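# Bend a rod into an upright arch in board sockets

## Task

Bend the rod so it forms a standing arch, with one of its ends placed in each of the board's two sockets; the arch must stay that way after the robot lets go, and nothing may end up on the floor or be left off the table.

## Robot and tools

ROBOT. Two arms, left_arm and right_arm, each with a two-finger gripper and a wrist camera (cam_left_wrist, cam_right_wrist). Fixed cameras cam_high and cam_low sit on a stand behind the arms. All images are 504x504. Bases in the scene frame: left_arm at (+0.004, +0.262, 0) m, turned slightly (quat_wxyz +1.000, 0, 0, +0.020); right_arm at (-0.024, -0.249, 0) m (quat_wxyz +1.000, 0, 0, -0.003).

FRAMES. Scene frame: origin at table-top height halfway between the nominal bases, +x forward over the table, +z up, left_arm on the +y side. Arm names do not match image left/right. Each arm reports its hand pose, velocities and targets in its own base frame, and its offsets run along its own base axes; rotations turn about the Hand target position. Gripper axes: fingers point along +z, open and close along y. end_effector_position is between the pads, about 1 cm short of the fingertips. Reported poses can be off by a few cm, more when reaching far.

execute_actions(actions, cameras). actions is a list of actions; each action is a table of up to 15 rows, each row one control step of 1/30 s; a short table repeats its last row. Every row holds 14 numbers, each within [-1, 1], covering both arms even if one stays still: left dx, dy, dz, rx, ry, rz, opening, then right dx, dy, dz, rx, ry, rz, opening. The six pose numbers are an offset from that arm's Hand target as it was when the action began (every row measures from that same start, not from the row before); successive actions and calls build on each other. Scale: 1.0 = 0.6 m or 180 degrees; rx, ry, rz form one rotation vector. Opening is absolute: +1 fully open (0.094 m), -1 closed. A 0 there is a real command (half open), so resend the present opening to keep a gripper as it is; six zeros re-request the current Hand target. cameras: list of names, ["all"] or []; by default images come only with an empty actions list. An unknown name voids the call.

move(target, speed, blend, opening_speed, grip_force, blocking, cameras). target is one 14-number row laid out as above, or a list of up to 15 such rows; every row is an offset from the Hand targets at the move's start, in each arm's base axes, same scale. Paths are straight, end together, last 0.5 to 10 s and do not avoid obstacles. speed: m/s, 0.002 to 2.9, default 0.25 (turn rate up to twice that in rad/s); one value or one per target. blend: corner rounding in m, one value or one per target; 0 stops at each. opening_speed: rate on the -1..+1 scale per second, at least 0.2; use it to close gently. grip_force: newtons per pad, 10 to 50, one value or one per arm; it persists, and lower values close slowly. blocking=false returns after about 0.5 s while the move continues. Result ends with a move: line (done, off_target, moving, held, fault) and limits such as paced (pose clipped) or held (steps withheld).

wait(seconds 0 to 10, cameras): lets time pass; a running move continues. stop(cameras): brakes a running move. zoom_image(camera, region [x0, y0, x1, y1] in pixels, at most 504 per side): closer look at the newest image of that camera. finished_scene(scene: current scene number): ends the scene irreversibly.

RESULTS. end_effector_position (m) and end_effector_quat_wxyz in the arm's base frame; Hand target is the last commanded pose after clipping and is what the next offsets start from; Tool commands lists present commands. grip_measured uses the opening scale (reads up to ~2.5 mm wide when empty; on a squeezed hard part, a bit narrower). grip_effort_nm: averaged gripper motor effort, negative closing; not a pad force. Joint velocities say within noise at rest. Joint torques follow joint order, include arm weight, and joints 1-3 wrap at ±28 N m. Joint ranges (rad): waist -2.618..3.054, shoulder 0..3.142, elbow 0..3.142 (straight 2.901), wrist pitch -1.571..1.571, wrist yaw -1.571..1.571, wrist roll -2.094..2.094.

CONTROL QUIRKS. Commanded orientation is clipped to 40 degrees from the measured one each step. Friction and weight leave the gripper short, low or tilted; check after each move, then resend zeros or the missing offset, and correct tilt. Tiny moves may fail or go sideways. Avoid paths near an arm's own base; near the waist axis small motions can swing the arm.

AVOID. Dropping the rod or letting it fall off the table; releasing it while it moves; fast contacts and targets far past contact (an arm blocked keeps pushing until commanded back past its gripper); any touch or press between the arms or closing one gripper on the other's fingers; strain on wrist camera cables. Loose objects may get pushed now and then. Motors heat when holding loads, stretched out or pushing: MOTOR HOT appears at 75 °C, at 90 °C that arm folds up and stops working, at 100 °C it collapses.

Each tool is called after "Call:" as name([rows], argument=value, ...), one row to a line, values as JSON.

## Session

Call:
execute_actions(actions=[])

Call:
zoom_image(camera="cam_high", region=[130, 170, 330, 460])

Scene clock: 0.00 s.
left_arm: end_effector_position=(+0.4121, -0.1459, +0.2706) grip_measured=+1.000 grip_effort_nm=n/a end_effector_quat_wxyz=(+0.602, +0.071, +0.775, -0.178) | right_arm: end_effector_position=(+0.3496, +0.0760, +0.3214) grip_measured=+1.000 grip_effort_nm=n/a end_effector_quat_wxyz=(+0.529, -0.212, +0.798, +0.196)
Joint positions: left_arm=[-0.316 1.289 0.873 0.202 0.061 -0.182 0.094] | right_arm=[-0.08 1.133 1.155 -0.491 -0.639 -0.198 0.094]
Joint velocities: within noise
Joint torques (N m): no reading
Heat: left arm: 31 °C; right arm: 33 °C.
Hand target: left_arm +0.4125, -0.1460, +0.2861; +0.617, +0.071, +0.762, -0.181 | right_arm +0.3491, +0.0759, +0.3252; +0.532, -0.212, +0.796, +0.195
Tool commands: left_gripper/opening=+1.0 right_gripper/opening=+1.0

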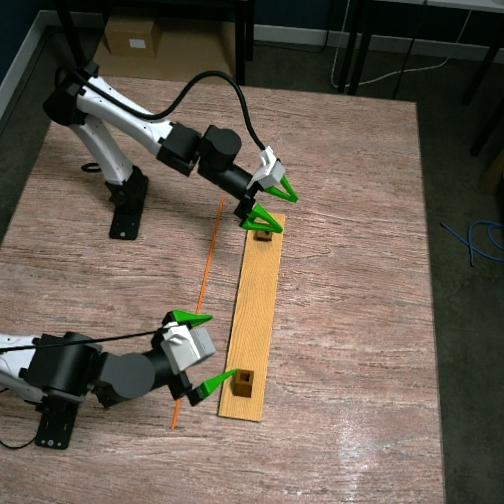

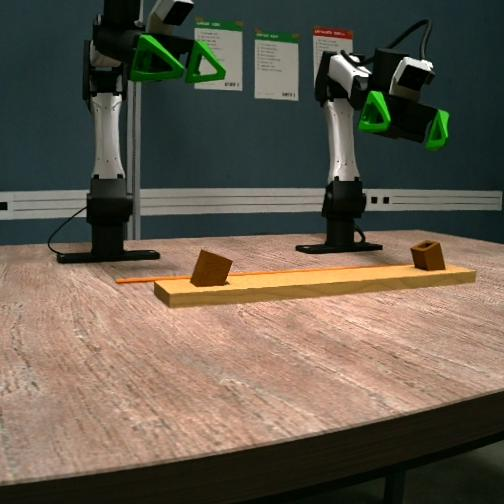

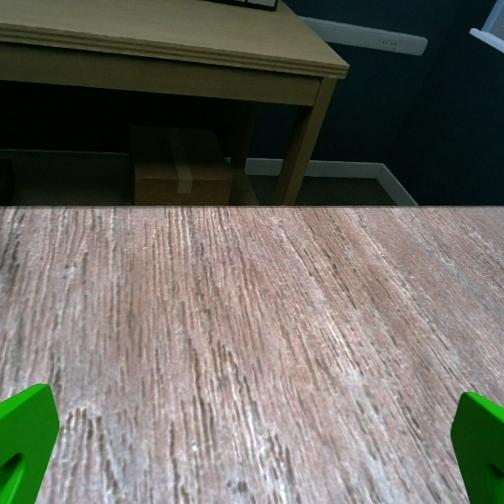

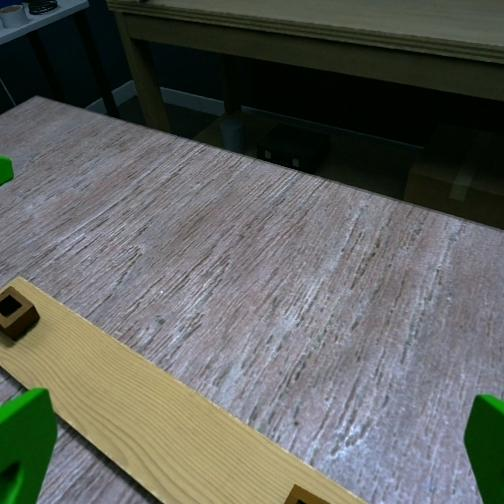

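Scaled by 1.738 from the camera's 504x504 image, which has a finer 720x720 frame.

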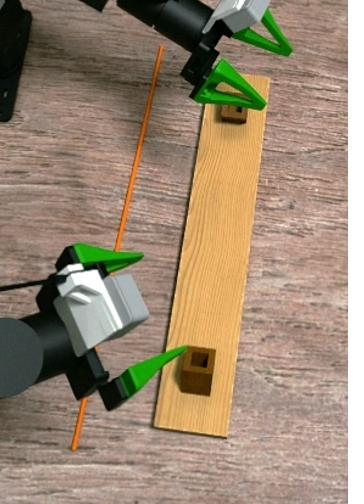

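Call:
move([
  [-0.2215,0.187,-0.2,0.442,0.198,-0.402,0,-0.156,-0.0615,-0.25,-0.35,0.186,0.261,0],
  [-0.2215,0.187,-0.377,0.442,0.198,-0.402,0,-0.156,-0.0615,-0.442,-0.35,0.186,0.261,0],
], speed=0.3, blend=[0.03,0], cameras=["all"])

Scene clock: 12.63 s.
left_arm: end_effector_position=(+0.2802, -0.0330, +0.0614) grip_measured=+0.002 grip_effort_nm=-0.06 end_effector_quat_wxyz=(+0.005, +0.753, +0.658, +0.000) | right_arm: end_effector_position=(+0.2567, +0.0389, +0.0671) grip_measured=+0.002 grip_effort_nm=-0.14 end_effector_quat_wxyz=(+0.009, -0.660, +0.751, +0.000)
Joint positions: left_arm=[-0.113 1.637 1.126 -1.053 0.007 1.591 0.047] | right_arm=[0.144 1.538 1.048 -1.066 -0.009 -1.298 0.047]
Joint torques (N m): left_arm=[-0.18 -5.05 5.42 0.27 0.19 0.14] | right_arm=[0.7 -4.92 5.5 0.54 0.07 -0.1]
Heat: left arm: 33 °C; right arm: 34 °C.
Hand target: left_arm +0.2796, -0.0338, +0.0599; +0.001, +0.760, +0.650, +0.000 | right_arm +0.2554, +0.0390, +0.0599; +0.001, -0.667, +0.745, +0.000
Off the commanded pose: left_arm 0.002 m, 1 deg | right_arm 0.007 m, 1 deg.
move: done

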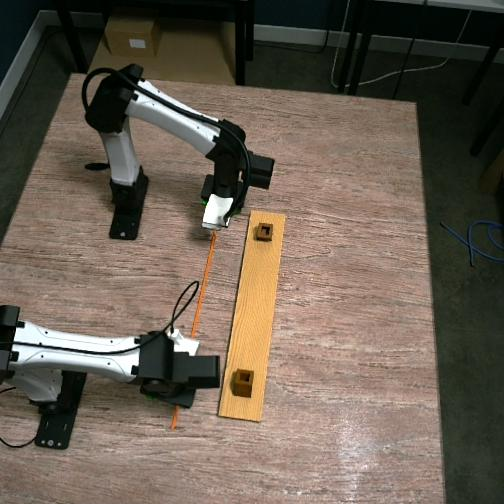

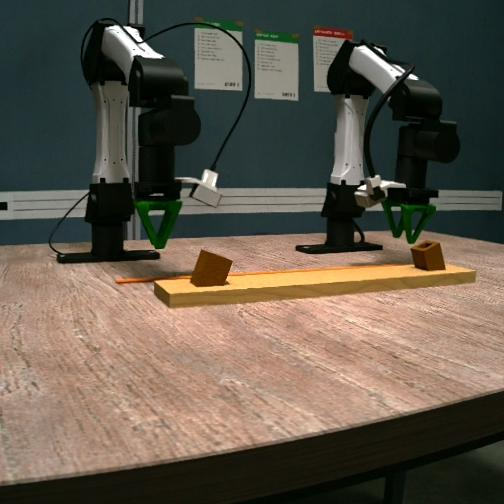

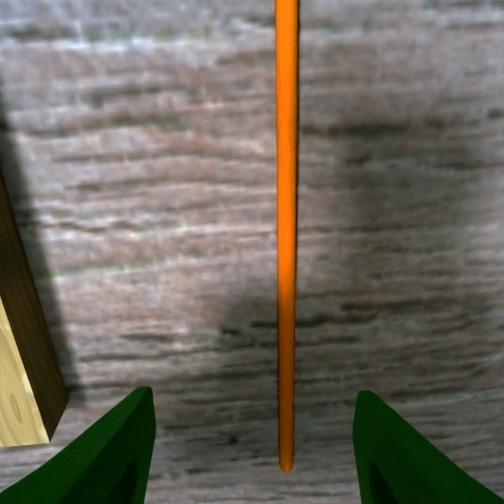

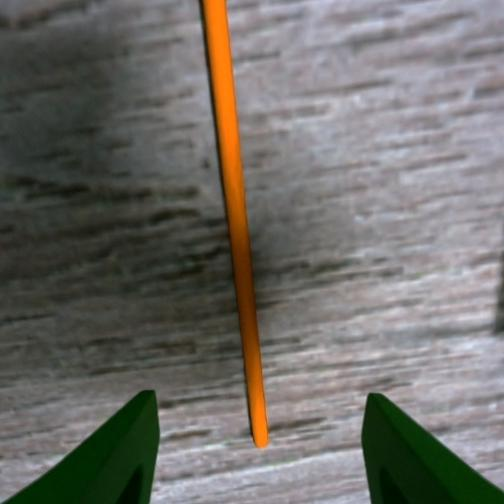

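Call:
move([
  [-0.0155,-0.0167,-0.055,0,0,0,0,0,0.0167,-0.055,0,0,0.022,0],
  [-0.0155,-0.0167,-0.0965,0,0,0,-0.4,0,0.0167,-0.105,0,0,0.022,-0.4],
], speed=0.1, blend=[0.01,0], cameras=["cam_left_wrist","cam_right_wrist"])

Scene clock: 18.80 s.
left_arm: end_effector_position=(+0.2723, -0.0432, +0.0095) grip_measured=-0.398 grip_effort_nm=-0.06 end_effector_quat_wxyz=(+0.007, +0.761, +0.649, +0.002) | right_arm: end_effector_position=(+0.2547, +0.0482, +0.0105) grip_measured=-0.397 grip_effort_nm=-0.15 end_effector_quat_wxyz=(-0.003, +0.686, -0.727, -0.002)
Joint positions: left_arm=[-0.153 1.683 0.955 -0.829 0.007 1.576 0.028] | right_arm=[0.182 1.63 0.901 -0.838 -0.007 -1.331 0.028]
Joint torques (N m): left_arm=[-0.18 -3.97 3.9 0.5 0.21 -0.14] | right_arm=[0.72 -3.86 3.79 0.86 0.05 -0.07]
Heat: left arm: 33 °C; right arm: 34 °C.
Hand target: left_arm +0.2702, -0.0438, +0.0019; +0.001, +0.760, +0.650, +0.000 | right_arm +0.2553, +0.0490, -0.0031; +0.000, +0.693, -0.721, +0.000
Off the commanded pose: left_arm 0.008 m, 1 deg | right_arm 0.014 m, 1 deg.
move: off_target (right_arm); target 2's new opening was sent with right_arm's hand 0.014 m and 1 deg from that target
Images, in order (width x height): cam_left_wrist 504x504, cam_right_wrist 504x504.

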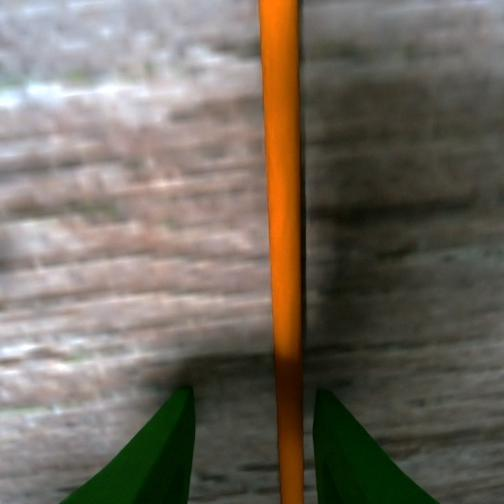

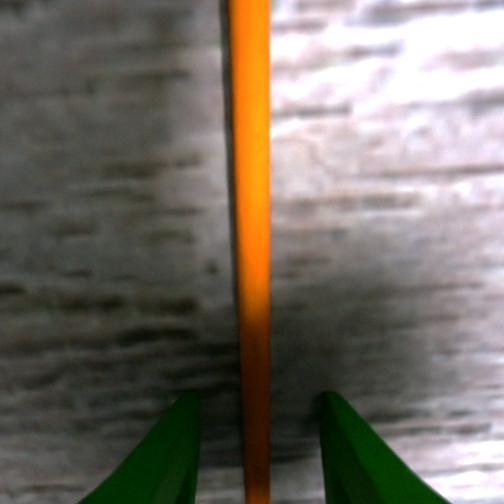

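Call:
move(target=[-0.009,0,0,0,0,0,-1,0,0,0,0,0,0,-1], opening_speed=0.4, speed=0.03, cameras=["cam_high"])

Scene clock: 21.33 s.
left_arm: end_effector_position=(+0.2811, -0.0445, +0.0089) grip_measured=-0.911 grip_effort_nm=-0.99 end_effector_quat_wxyz=(+0.023, +0.759, +0.650, +0.015) | right_arm: end_effector_position=(+0.2563, +0.0485, +0.0105) grip_measured=-0.893 grip_effort_nm=-1.02 end_effector_quat_wxyz=(-0.006, +0.686, -0.727, +0.000)
Joint positions: left_arm=[-0.153 1.68 0.947 -0.783 0.007 1.572 0.004] | right_arm=[0.182 1.63 0.901 -0.831 -0.007 -1.331 0.005]
Joint torques (N m): left_arm=[-0.42 -5.24 2.88 0.12 0.2 -0.12] | right_arm=[0.7 -3.88 3.79 0.81 0.05 -0.07]
Heat: left arm: 33 °C; right arm: 34 °C.
Hand target: left_arm +0.2649, -0.0439, +0.0019; +0.001, +0.760, +0.650, +0.000 | right_arm +0.2553, +0.0490, -0.0031; +0.000, +0.693, -0.721, +0.000
Off the commanded pose: left_arm 0.018 m, 3 deg | right_arm 0.014 m, 1 deg.
move: off_target (left_arm, right_arm)
Images, in order (width x height): cam_high 504x504.

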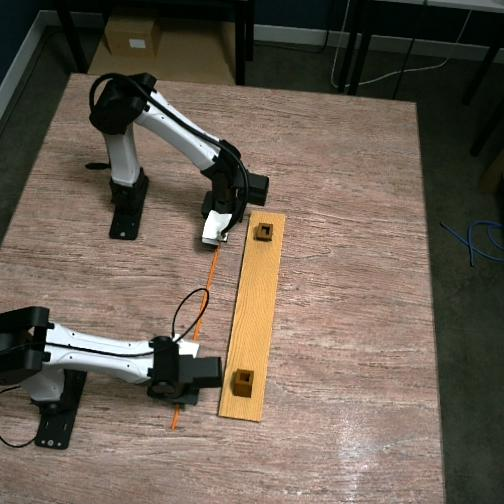

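Call:
move([
  [0.027,0,0.25,0,0,0,-1,0,0,0.25,0,0,0,-1],
  [0.078,0,0.447,-0.0593,-0.4967,0.0192,-1,0.114,-0.002,0.455,-0.022,-0.4995,0.004,-1],
], speed=0.2, blend=[0.03,0], cameras=["cam_high","cam_low","cam_left_wrist","cam_right_wrist"])

Scene clock: 34.97 s.
left_arm: end_effector_position=(+0.3107, -0.0421, +0.2674) grip_measured=-0.912 grip_effort_nm=-1.01 end_effector_quat_wxyz=(+0.519, +0.520, +0.487, +0.473) | right_arm: end_effector_position=(+0.3225, +0.0507, +0.2732) grip_measured=-0.894 grip_effort_nm=-1.04 end_effector_quat_wxyz=(+0.491, -0.497, +0.505, -0.507)
Joint positions: left_arm=[-0.204 0.676 0.405 0.257 -0.125 1.555 0.004] | right_arm=[0.354 0.786 0.442 0.339 0.377 -1.578 0.005]
Joint torques (N m): left_arm=[-0.2 0.64 6.91 2.21 0.17 0.08] | right_arm=[-0.46 -0.06 7.2 2.14 0.09 0.06]
Heat: left arm: 33 °C; right arm: 35 °C.
Hand target: left_arm +0.3116, -0.0439, +0.2703; +0.521, +0.520, +0.479, +0.479 | right_arm +0.3237, +0.0479, +0.2700; +0.488, -0.494, +0.506, -0.512
Off the commanded pose: left_arm 0.003 m, 1 deg | right_arm 0.005 m, 1 deg.
move: done

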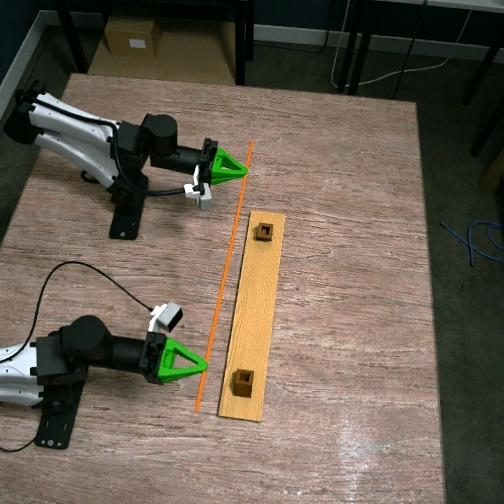

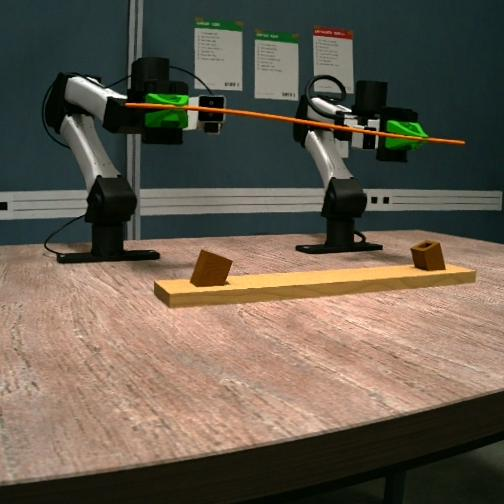

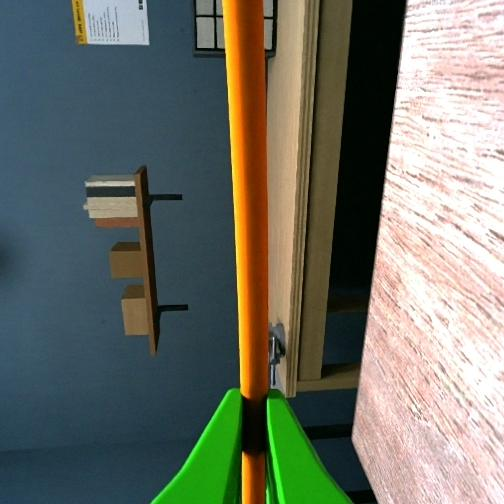

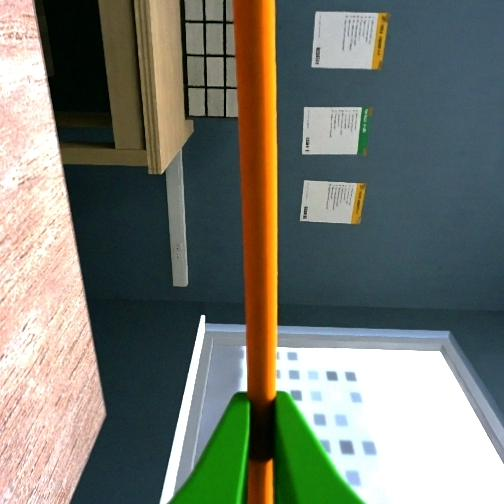

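Call:
move([
  [0.037,-0.0375,0.012,-0.177,0.0143,0,-1,0.042,0,0.02,0.1777,-0.0062,0,-1],
  [0.077,-0.091,0.023,-0.3544,0.0285,0,-1,0.083,0.052,0.042,0.3553,-0.0124,0,-1],
  [0.11,-0.129,0.033,-0.443,0.0356,0,-1,0.121,0.089,0.058,0.4442,-0.0155,0,-1],
  [0.11,-0.134,0.033,-0.4652,0.0373,0,-1,0.121,0.0925,0.058,0.4664,-0.0163,0,-1],
], speed=0.13, blend=0.03, cameras=["cam_high","cam_low"])

Call:
zoom_image(camera="cam_high", region=[180, 180, 320, 430])

Call:
zoom_image(camera="cam_low", region=[130, 60, 500, 320])

Scene clock: 49.33 s.
left_arm: end_effector_position=(+0.3740, -0.1161, +0.2663) grip_measured=-0.912 grip_effort_nm=-1.00 end_effector_quat_wxyz=(+0.682, +0.095, +0.723, +0.047) | right_arm: end_effector_position=(+0.3903, +0.0932, +0.2753) grip_measured=-0.894 grip_effort_nm=-1.04 end_effector_quat_wxyz=(+0.671, -0.065, +0.732, -0.099)
Joint positions: left_arm=[-0.483 1.144 0.619 0.455 -0.421 0.169 0.004] | right_arm=[0.444 1.192 0.701 0.399 0.501 -0.191 0.005]
Joint torques (N m): left_arm=[-0.65 -2.15 10.02 2.39 0.24 -0.8] | right_arm=[1.18 -3.49 12.41 2.42 -0.03 0.75]
Heat: left arm: 34 °C; right arm: 39 °C.
Hand target: left_arm +0.3777, -0.1242, +0.2900; +0.708, +0.064, +0.703, +0.009 | right_arm +0.3963, +0.1033, +0.3048; +0.705, -0.028, +0.706, -0.054
Off the commanded pose: left_arm 0.025 m, 7 deg | right_arm 0.032 m, 8 deg.
move: off_target (left_arm, right_arm); blend cut to 0.0175 m at target 3
Images, in order (width x height): cam_high 504x504, cam_low 504x504.

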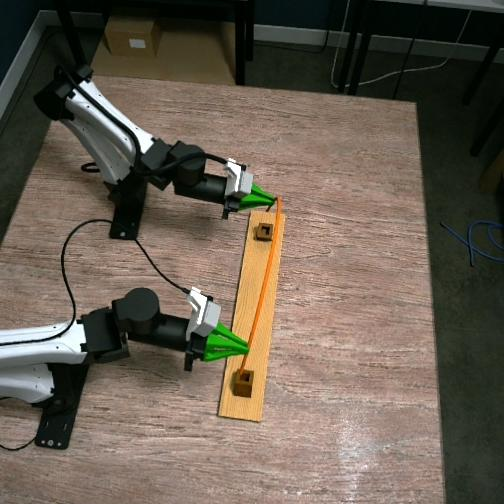

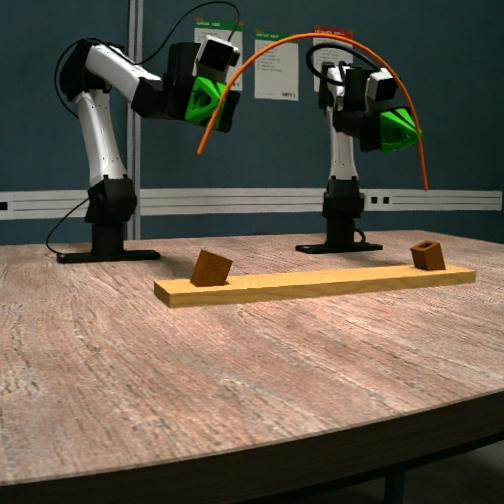

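Scaled by 2.016 from the camera's 504x504 image, which has a finer 720x720 frame.

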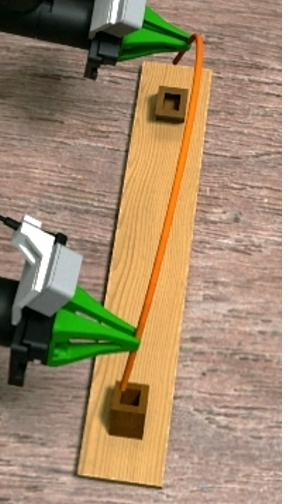

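Scaled by 1.362 from the camera's 504x504 image, which has a finer 720x720 frame.

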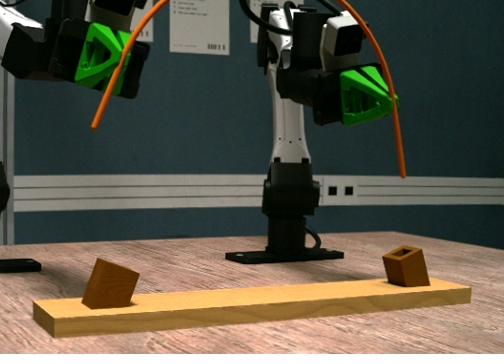

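Call:
move(target=[0.007,-0.008,-0.092,0,-0.02,0,-1,0.023,0.02,-0.142,0.033,-0.025,0,-1], speed=0.1, cameras=["cam_high","cam_low"])

Call:
zoom_image(camera="cam_high", region=[200, 180, 340, 430])

Call:
zoom_image(camera="cam_low", region=[130, 60, 500, 320])

Scene clock: 57.80 s.
left_arm: end_effector_position=(+0.3826, -0.1185, +0.2276) grip_measured=-0.912 grip_effort_nm=-1.01 end_effector_quat_wxyz=(+0.716, +0.073, +0.693, +0.043) | right_arm: end_effector_position=(+0.4116, +0.1057, +0.2145) grip_measured=-0.894 grip_effort_nm=-1.04 end_effector_quat_wxyz=(+0.718, -0.007, +0.694, -0.059)
Joint positions: left_arm=[-0.487 1.342 0.462 0.913 -0.442 0.179 0.004] | right_arm=[0.461 1.524 0.532 1.036 0.532 -0.115 0.005]
Joint torques (N m): left_arm=[-1.13 -2.56 6.48 2.33 0.37 -0.55] | right_arm=[1.46 -5.2 6.28 2.33 -0.13 0.69]
Heat: left arm: 35 °C; right arm: 41 °C.
Hand target: left_arm +0.3819, -0.1290, +0.2347; +0.730, +0.064, +0.681, +0.011 | right_arm +0.4100, +0.1153, +0.2195; +0.733, +0.010, +0.680, -0.018
Off the commanded pose: left_arm 0.013 m, 4 deg | right_arm 0.011 m, 6 deg.
move: off_target (left_arm, right_arm)
Images, in order (width x height): cam_high 504x504, cam_low 504x504.

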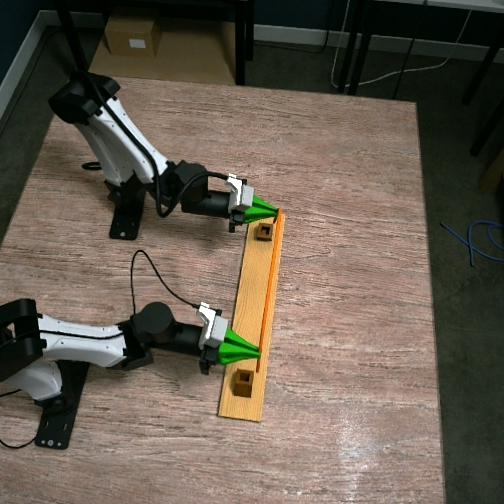

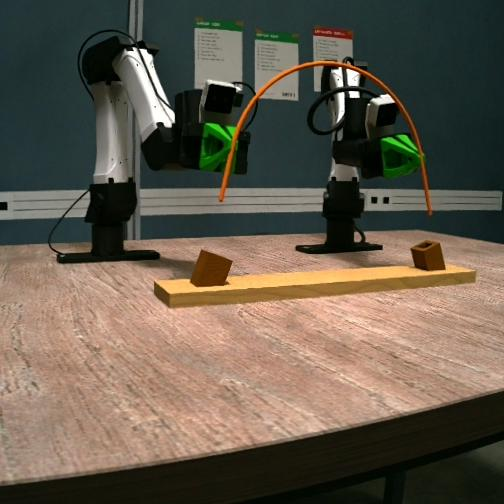

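Scaled by 2.016 from the camera's 504x504 image, which has a finer 720x720 frame.

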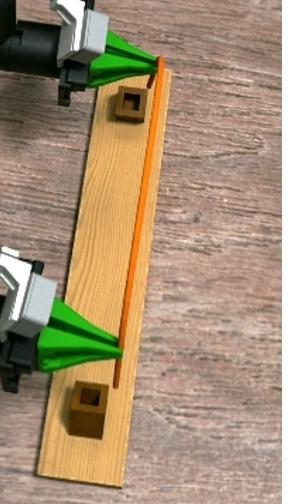

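Scaled by 1.362 from the camera's 504x504 image, which has a finer 720x720 frame.

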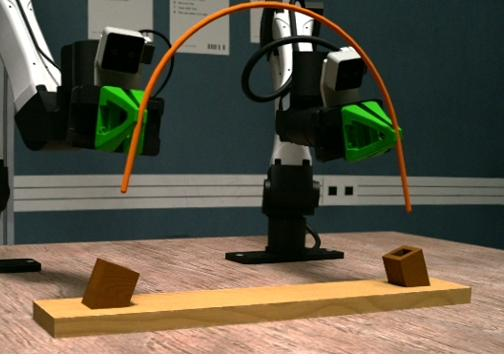

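Call:
move(target=[-0.022,0,-0.058,0,0,0,-1,-0.042,0,-0.085,0,0,0,-1], speed=0.1, cameras=["cam_high","cam_low"])

Call:
zoom_image(camera="cam_high", region=[200, 180, 340, 430])

Call:
zoom_image(camera="cam_low", region=[130, 60, 500, 320])

Scene clock: 62.03 s.
left_arm: end_effector_position=(+0.3699, -0.1197, +0.1901) grip_measured=-0.912 grip_effort_nm=-1.01 end_effector_quat_wxyz=(+0.713, +0.077, +0.695, +0.045) | right_arm: end_effector_position=(+0.3870, +0.1051, +0.1623) grip_measured=-0.894 grip_effort_nm=-1.04 end_effector_quat_wxyz=(+0.717, -0.003, +0.695, -0.059)
Joint positions: left_arm=[-0.517 1.444 0.346 1.122 -0.47 0.184 0.004] | right_arm=[0.507 1.691 0.37 1.363 0.585 -0.111 0.005]
Joint torques (N m): left_arm=[-0.99 -3.07 5.64 2.37 0.37 -0.58] | right_arm=[1.51 -5.22 4.78 2.25 -0.17 0.61]
Heat: left arm: 35 °C; right arm: 42 °C.
Hand target: left_arm +0.3687, -0.1291, +0.1999; +0.730, +0.064, +0.681, +0.011 | right_arm +0.3849, +0.1152, +0.1685; +0.733, +0.010, +0.680, -0.018
Off the commanded pose: left_arm 0.014 m, 5 deg | right_arm 0.012 m, 6 deg.
move: off_target (left_arm, right_arm)
Images, in order (width x height): cam_high 504x504, cam_low 504x504.

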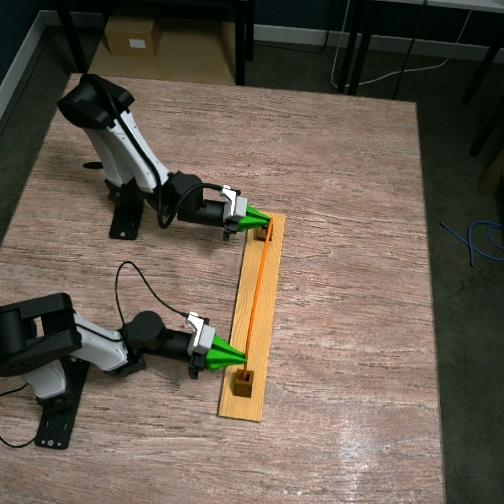

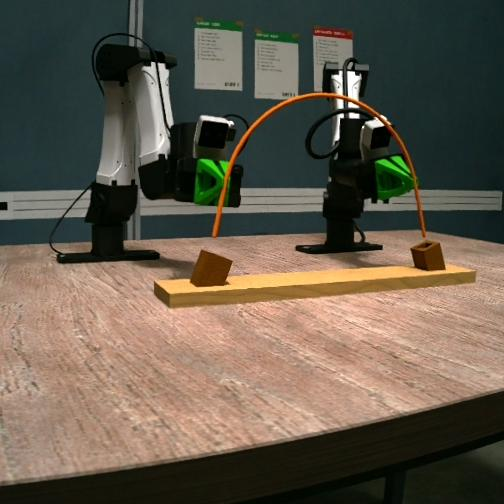

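Scaled by 2.016 from the camera's 504x504 image, which has a finer 720x720 frame.

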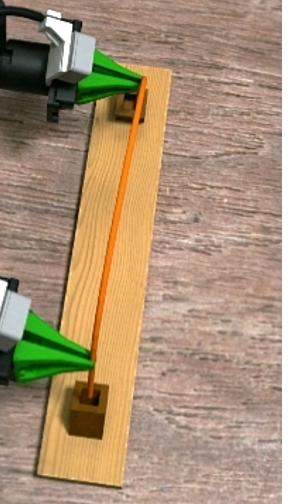

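Scaled by 1.362 from the camera's 504x504 image, which has a finer 720x720 frame.

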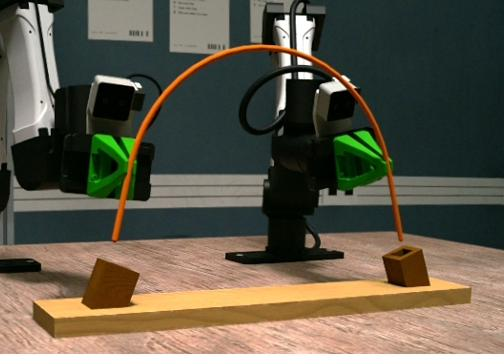

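Call:
zoom_image(camera="cam_high", region=[245, 210, 285, 250])

Call:
zoom_image(camera="cam_high", region=[225, 350, 265, 400])

Call:
zoom_image(camera="cam_low", region=[180, 220, 250, 290])

Call:
zoom_image(camera="cam_low", region=[400, 220, 460, 280])

Scaled by 12.600 from the camera's 504x504 image, which has a finer 720x720 frame.

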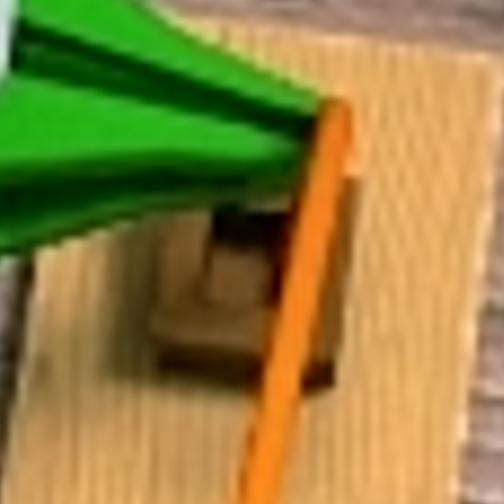

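Scaled by 10.080 from the camera's 504x504 image, which has a finer 720x720 frame.

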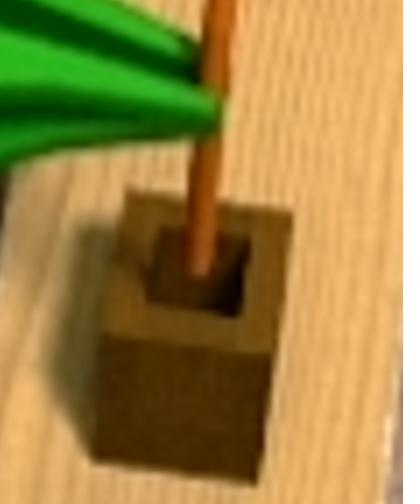

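Scaled by 7.200 from the camera's 504x504 image, which has a finer 720x720 frame.

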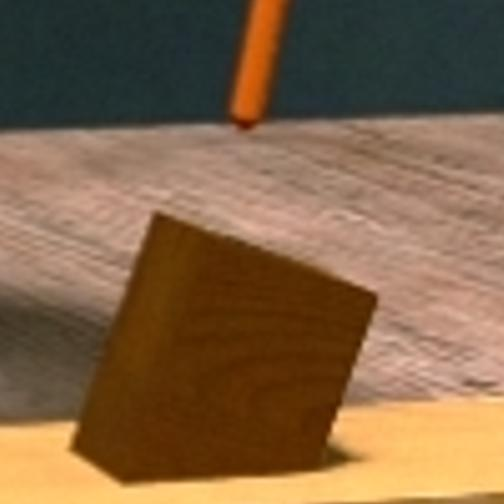

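Scaled by 8.400 from the camera's 504x504 image, which has a finer 720x720 frame.

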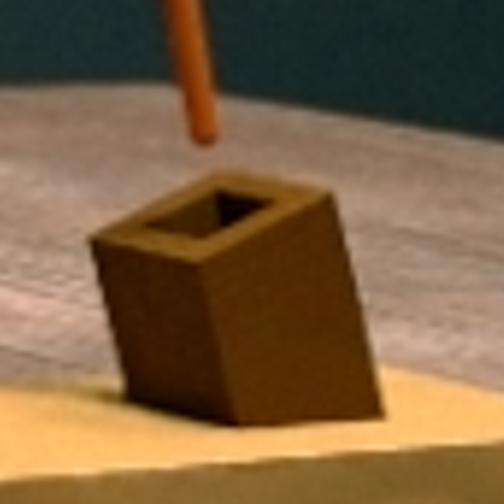

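Call:
move([
  [0.005,0,-0.015,0,0,0,-1,0,0.006,-0.025,0,0,0,-1],
  [0.005,0.003,-0.04,0,0,0,-1,0,0.004,-0.057,0,0,0,-1],
], speed=0.05, blend=[0.005,0], cameras=["cam_high","cam_low"])

Call:
zoom_image(camera="cam_high", region=[225, 350, 265, 400])

Call:
zoom_image(camera="cam_low", region=[180, 220, 250, 290])

Call:
zoom_image(camera="cam_low", region=[400, 220, 460, 280])

Call:
zoom_image(camera="cam_high", region=[245, 210, 285, 250])

Scene clock: 70.00 s.
left_arm: end_effector_position=(+0.3715, -0.1197, +0.1651) grip_measured=-0.912 grip_effort_nm=-1.01 end_effector_quat_wxyz=(+0.711, +0.078, +0.698, +0.049) | right_arm: end_effector_position=(+0.3871, +0.1062, +0.1276) grip_measured=-0.894 grip_effort_nm=-1.04 end_effector_quat_wxyz=(+0.704, -0.004, +0.707, -0.066)
Joint positions: left_arm=[-0.517 1.584 0.314 1.286 -0.475 0.188 0.004] | right_arm=[0.517 1.851 0.358 1.494 0.604 -0.098 0.005]
Joint torques (N m): left_arm=[0.18 -3.58 4.83 2.45 0.55 -0.64] | right_arm=[1.55 -5.83 3.7 2.4 -0.23 0.66]
Heat: left arm: 35 °C; right arm: 44 °C.
Hand target: left_arm +0.3717, -0.1272, +0.1759; +0.730, +0.064, +0.681, +0.011 | right_arm +0.3849, +0.1177, +0.1343; +0.733, +0.010, +0.680, -0.018
Off the commanded pose: left_arm 0.013 m, 5 deg | right_arm 0.013 m, 7 deg.
joint sent to its limit (right arm) — joint 4 (wrist pitch), upper limit. The joint targets still meet the commanded pose.
move: off_target (left_arm, right_arm)
Images, in order (width x height): cam_high 504x504, cam_low 504x504.

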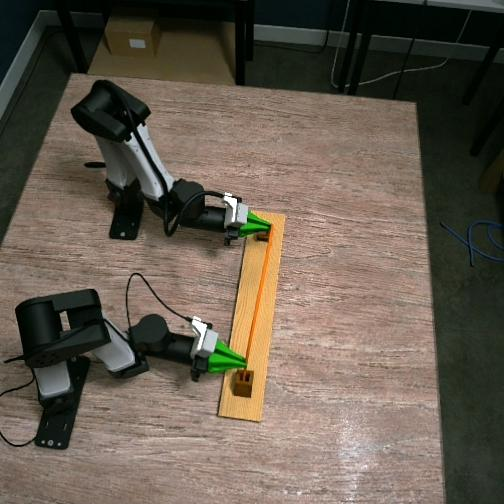

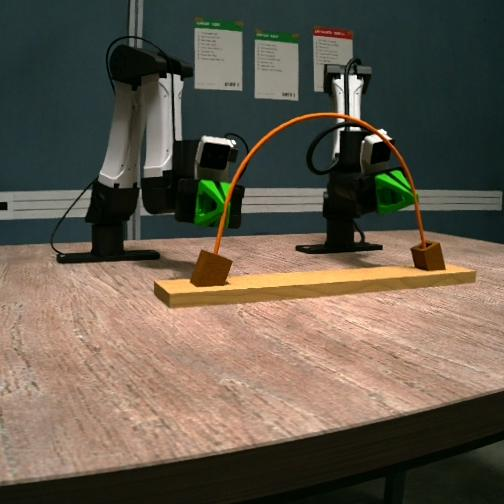

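Scaled by 10.080 from the camera's 504x504 image, which has a finer 720x720 frame.

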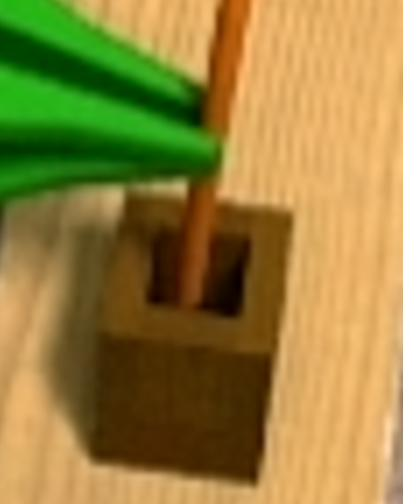

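Scaled by 7.200 from the camera's 504x504 image, which has a finer 720x720 frame.

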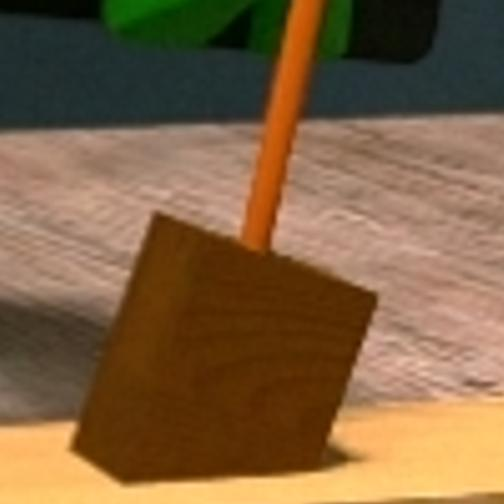

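Scaled by 8.400 from the camera's 504x504 image, which has a finer 720x720 frame.

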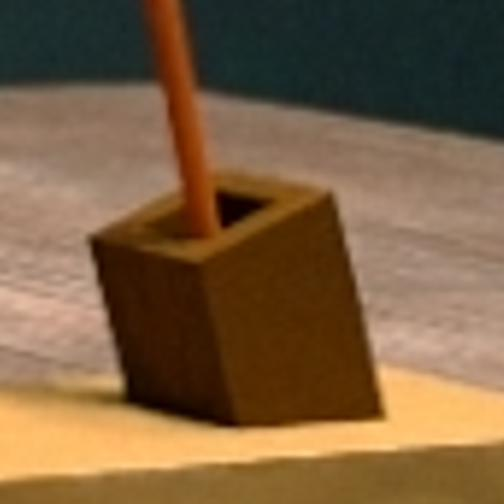

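Scaled by 12.600 from the camera's 504x504 image, which has a finer 720x720 frame.

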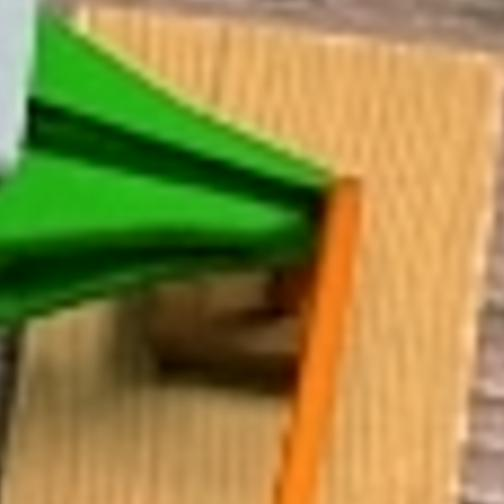

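Call:
move([
  [0,0.005,-0.025,0,0,0,-1,0,-0.005,-0.03,0,0,0,-1],
  [0,0.012,-0.06,0,0,0,-1,0,-0.013,-0.065,0,0,0,-1],
], speed=0.05, blend=[0.005,0], cameras=["cam_high","cam_low"])

Call:
zoom_image(camera="cam_high", region=[225, 350, 265, 400])

Call:
zoom_image(camera="cam_low", region=[180, 220, 250, 290])

Call:
zoom_image(camera="cam_low", region=[400, 220, 460, 280])

Call:
zoom_image(camera="cam_high", region=[245, 210, 285, 250])

Scene clock: 73.77 s.
left_arm: end_effector_position=(+0.3745, -0.1152, +0.1385) grip_measured=-0.910 grip_effort_nm=-1.01 end_effector_quat_wxyz=(+0.709, +0.079, +0.699, +0.054) | right_arm: end_effector_position=(+0.3864, +0.1072, +0.1038) grip_measured=-0.894 grip_effort_nm=-1.04 end_effector_quat_wxyz=(+0.686, -0.002, +0.726, -0.058)
Joint positions: left_arm=[-0.497 1.757 0.291 1.478 -0.46 0.194 0.004] | right_arm=[0.517 1.914 0.353 1.496 0.596 -0.051 0.005]
Joint torques (N m): left_arm=[0.69 -0.96 2.06 2.96 0.66 -0.79] | right_arm=[-0.14 -2.7 2.62 2.4 -0.22 0.76]
Heat: left arm: 35 °C; right arm: 45 °C.
Hand target: left_arm +0.3717, -0.1201, +0.1400; +0.730, +0.064, +0.681, +0.011 | right_arm +0.3849, +0.1099, +0.0953; +0.733, +0.010, +0.680, -0.018
Off the commanded pose: left_arm 0.006 m, 6 deg | right_arm 0.009 m, 9 deg.
joint sent to its limit (left arm) — joint 4 (wrist pitch), upper limit. The joint targets still meet the commanded pose.
joint sent to its limit (right arm) — joint 4 (wrist pitch), upper limit. The joint targets are off in orientation, not in position.
move: off_target (left_arm, right_arm)
Images, in order (width x height): cam_high 504x504, cam_low 504x504.

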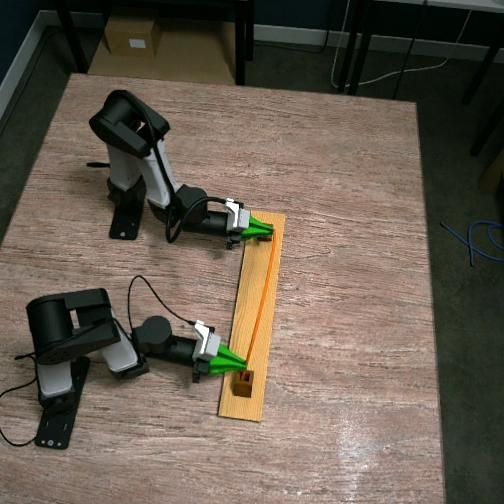

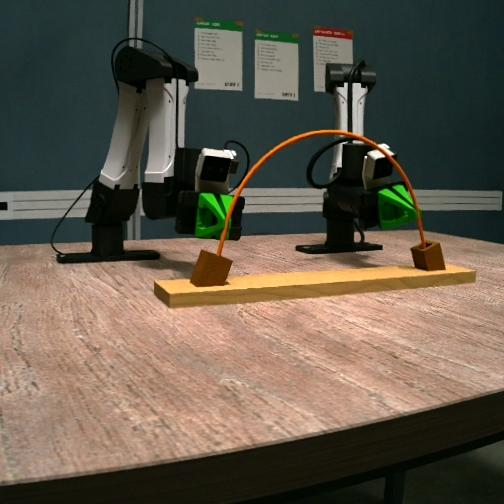

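Scaled by 10.080 from the camera's 504x504 image, which has a finer 720x720 frame.

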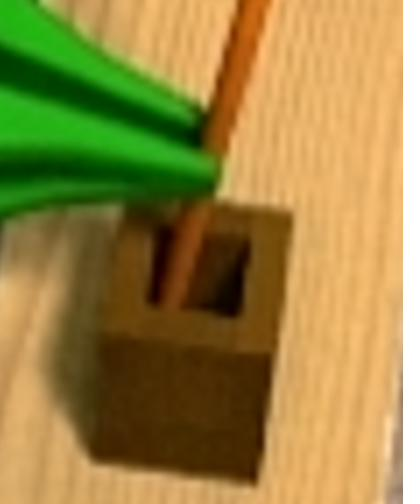

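Scaled by 7.200 from the camera's 504x504 image, which has a finer 720x720 frame.

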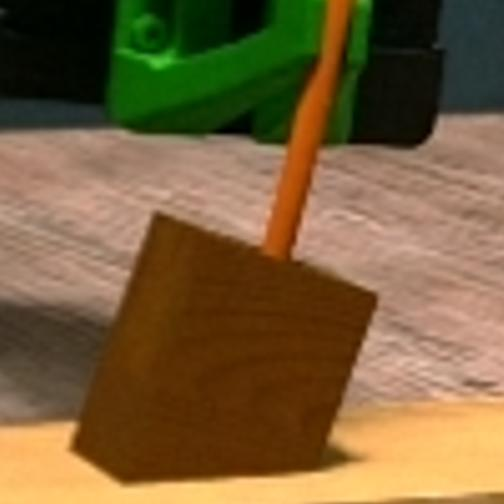

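Scaled by 8.400 from the camera's 504x504 image, which has a finer 720x720 frame.

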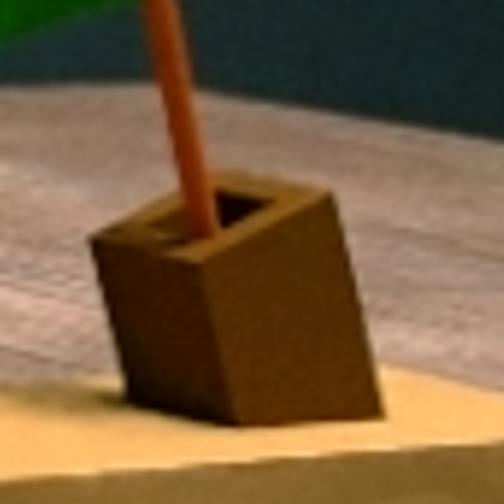

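Scaled by 12.600 from the camera's 504x504 image, which has a finer 720x720 frame.

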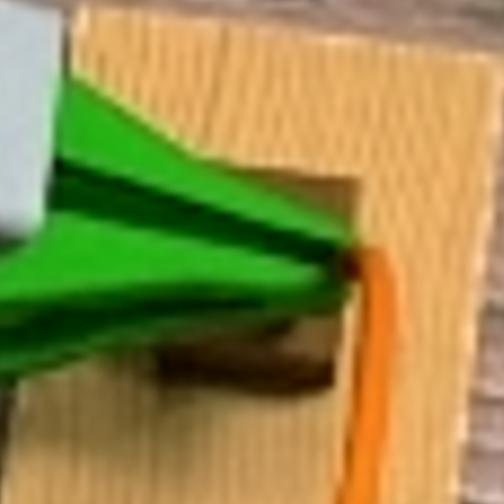

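Call:
move(target=[0,0.008,-0.045,0,0,0,-1,0,-0.01,-0.045,0,0,0,-1], speed=0.05, cameras=["cam_high","cam_low"])

Call:
zoom_image(camera="cam_high", region=[200, 200, 320, 400])

Call:
zoom_image(camera="cam_low", region=[180, 220, 250, 290])

Call:
zoom_image(camera="cam_low", region=[400, 220, 460, 280])

Scene clock: 78.43 s.
left_arm: end_effector_position=(+0.3808, -0.1169, +0.1306) grip_measured=-0.903 grip_effort_nm=-1.01 end_effector_quat_wxyz=(+0.704, +0.087, +0.703, +0.051) | right_arm: end_effector_position=(+0.3949, +0.1055, +0.0979) grip_measured=-0.894 grip_effort_nm=-1.04 end_effector_quat_wxyz=(+0.684, +0.008, +0.728, -0.051)
Joint positions: left_arm=[-0.481 1.797 0.31 1.482 -0.429 0.194 0.005] | right_arm=[0.497 1.951 0.382 1.497 0.581 -0.025 0.005]
Joint torques (N m): left_arm=[0.8 0.66 -0.75 2.93 0.48 -1.13] | right_arm=[0.01 -0.09 -0.35 2.39 -0.13 0.87]
Heat: left arm: 35 °C; right arm: 46 °C.
Hand target: left_arm +0.3717, -0.1153, +0.1130; +0.730, +0.064, +0.681, +0.011 | right_arm +0.3849, +0.1038, +0.0684; +0.733, +0.010, +0.680, -0.018
Off the commanded pose: left_arm 0.020 m, 7 deg | right_arm 0.031 m, 9 deg.
joint sent to its limit (left arm) — joint 4 (wrist pitch), upper limit. The joint targets are off in orientation, not in position.
joint sent to its limit (right arm) — joint 4 (wrist pitch), upper limit. The joint targets are off in orientation, not in position.
move: off_target (left_arm, right_arm)
Images, in order (width x height): cam_high 504x504, cam_low 504x504.

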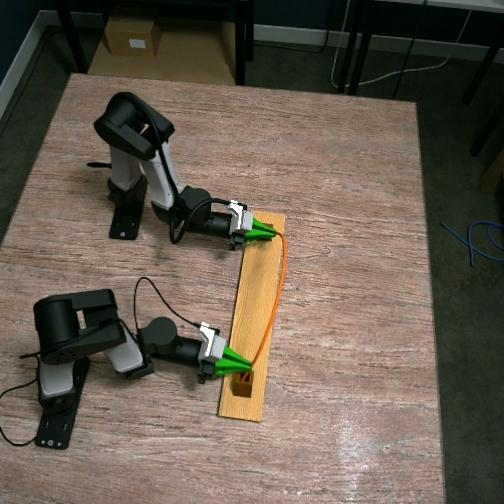

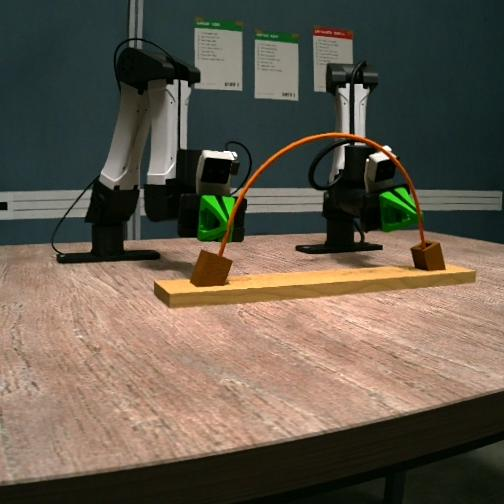

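Scaled by 2.520 from the camera's 504x504 image, which has a finer 720x720 frame.

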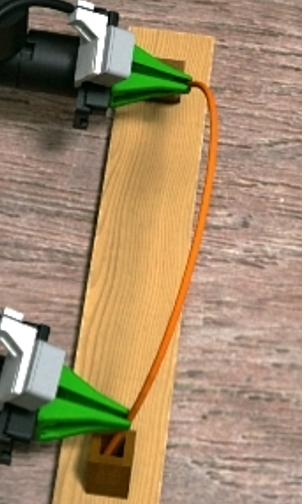

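Scaled by 7.200 from the camera's 504x504 image, which has a finer 720x720 frame.

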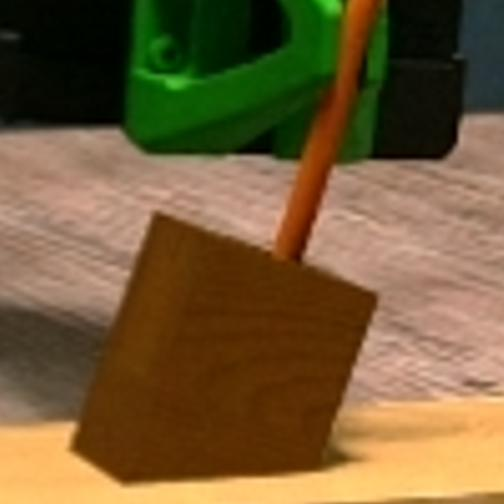

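Scaled by 8.400 from the camera's 504x504 image, which has a finer 720x720 frame.

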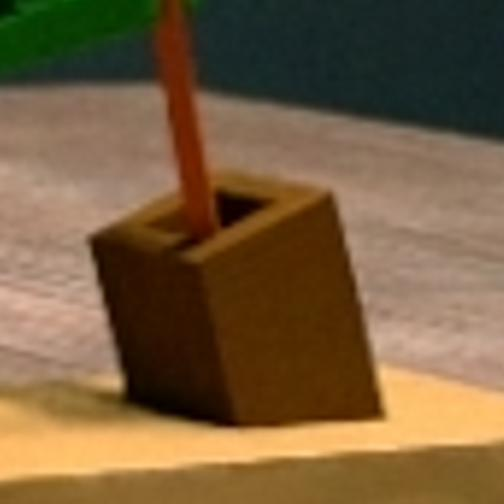

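Call:
move([
  [0,0,0.04,0,0,0,-1,0,0,0.06,0,0,0,-1],
  [0,0,0.04,0,0,0,-0.3,0,0,0.06,0,0,0,-0.3],
], speed=0.06, opening_speed=0.35, cameras=["cam_high","cam_low"])

Call:
zoom_image(camera="cam_high", region=[200, 200, 320, 400])

Scene clock: 84.47 s.
left_arm: end_effector_position=(+0.3707, -0.1130, +0.1132) grip_measured=-0.302 grip_effort_nm=0.11 end_effector_quat_wxyz=(+0.685, +0.086, +0.722, +0.036) | right_arm: end_effector_position=(+0.3862, +0.1034, +0.0971) grip_measured=-0.303 grip_effort_nm=0.12 end_effector_quat_wxyz=(+0.680, +0.006, +0.732, -0.036)
Joint positions: left_arm=[-0.475 1.797 0.263 1.47 -0.408 0.145 0.033] | right_arm=[0.491 1.92 0.339 1.497 0.551 0 0.033]
Joint torques (N m): left_arm=[0.53 -4.31 3.29 3.07 0.31 -0.29] | right_arm=[0.1 -6.71 2.74 2.41 0 0.16]
Heat: left arm: 34 °C; right arm: 47 °C.
Hand target: left_arm +0.3717, -0.1153, +0.1371; +0.730, +0.064, +0.681, +0.011 | right_arm +0.3849, +0.1038, +0.1043; +0.733, +0.010, +0.680, -0.018
Off the commanded pose: left_arm 0.024 m, 8 deg | right_arm 0.007 m, 9 deg.
joint sent to its limit (left arm) — joint 4 (wrist pitch), upper limit. The joint targets still meet the commanded pose.
joint sent to its limit (right arm) — joint 4 (wrist pitch), upper limit. The joint targets are off in orientation, not in position.
move: off_target (left_arm, right_arm); target 2's new opening was sent with right_arm's hand 0.007 m and 8 deg from that target
Images, in order (width x height): cam_high 504x504, cam_low 504x504.

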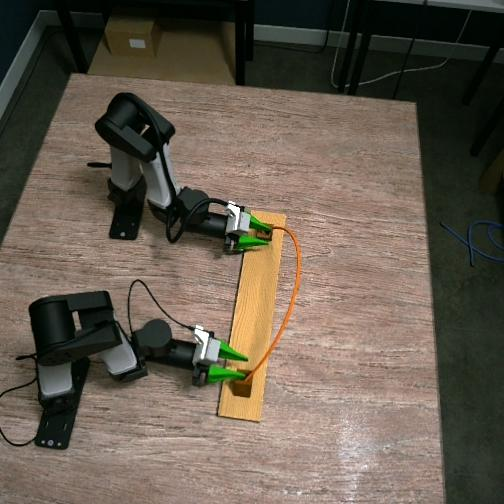

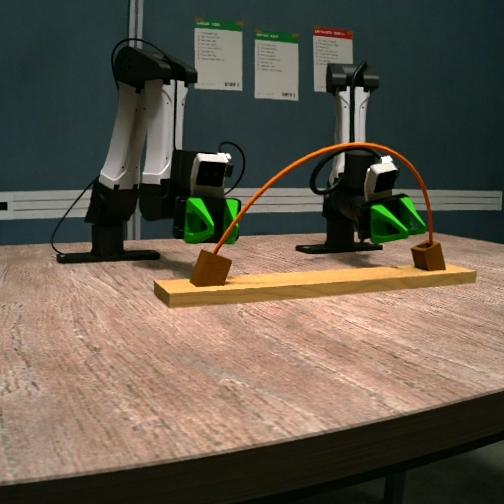

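Scaled by 2.520 from the camera's 504x504 image, which has a finer 720x720 frame.

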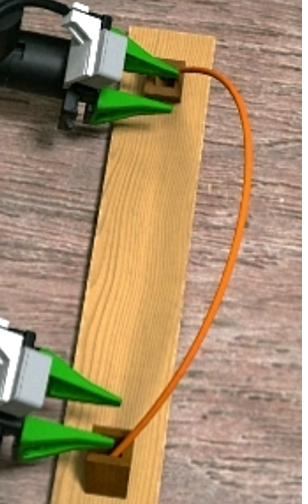

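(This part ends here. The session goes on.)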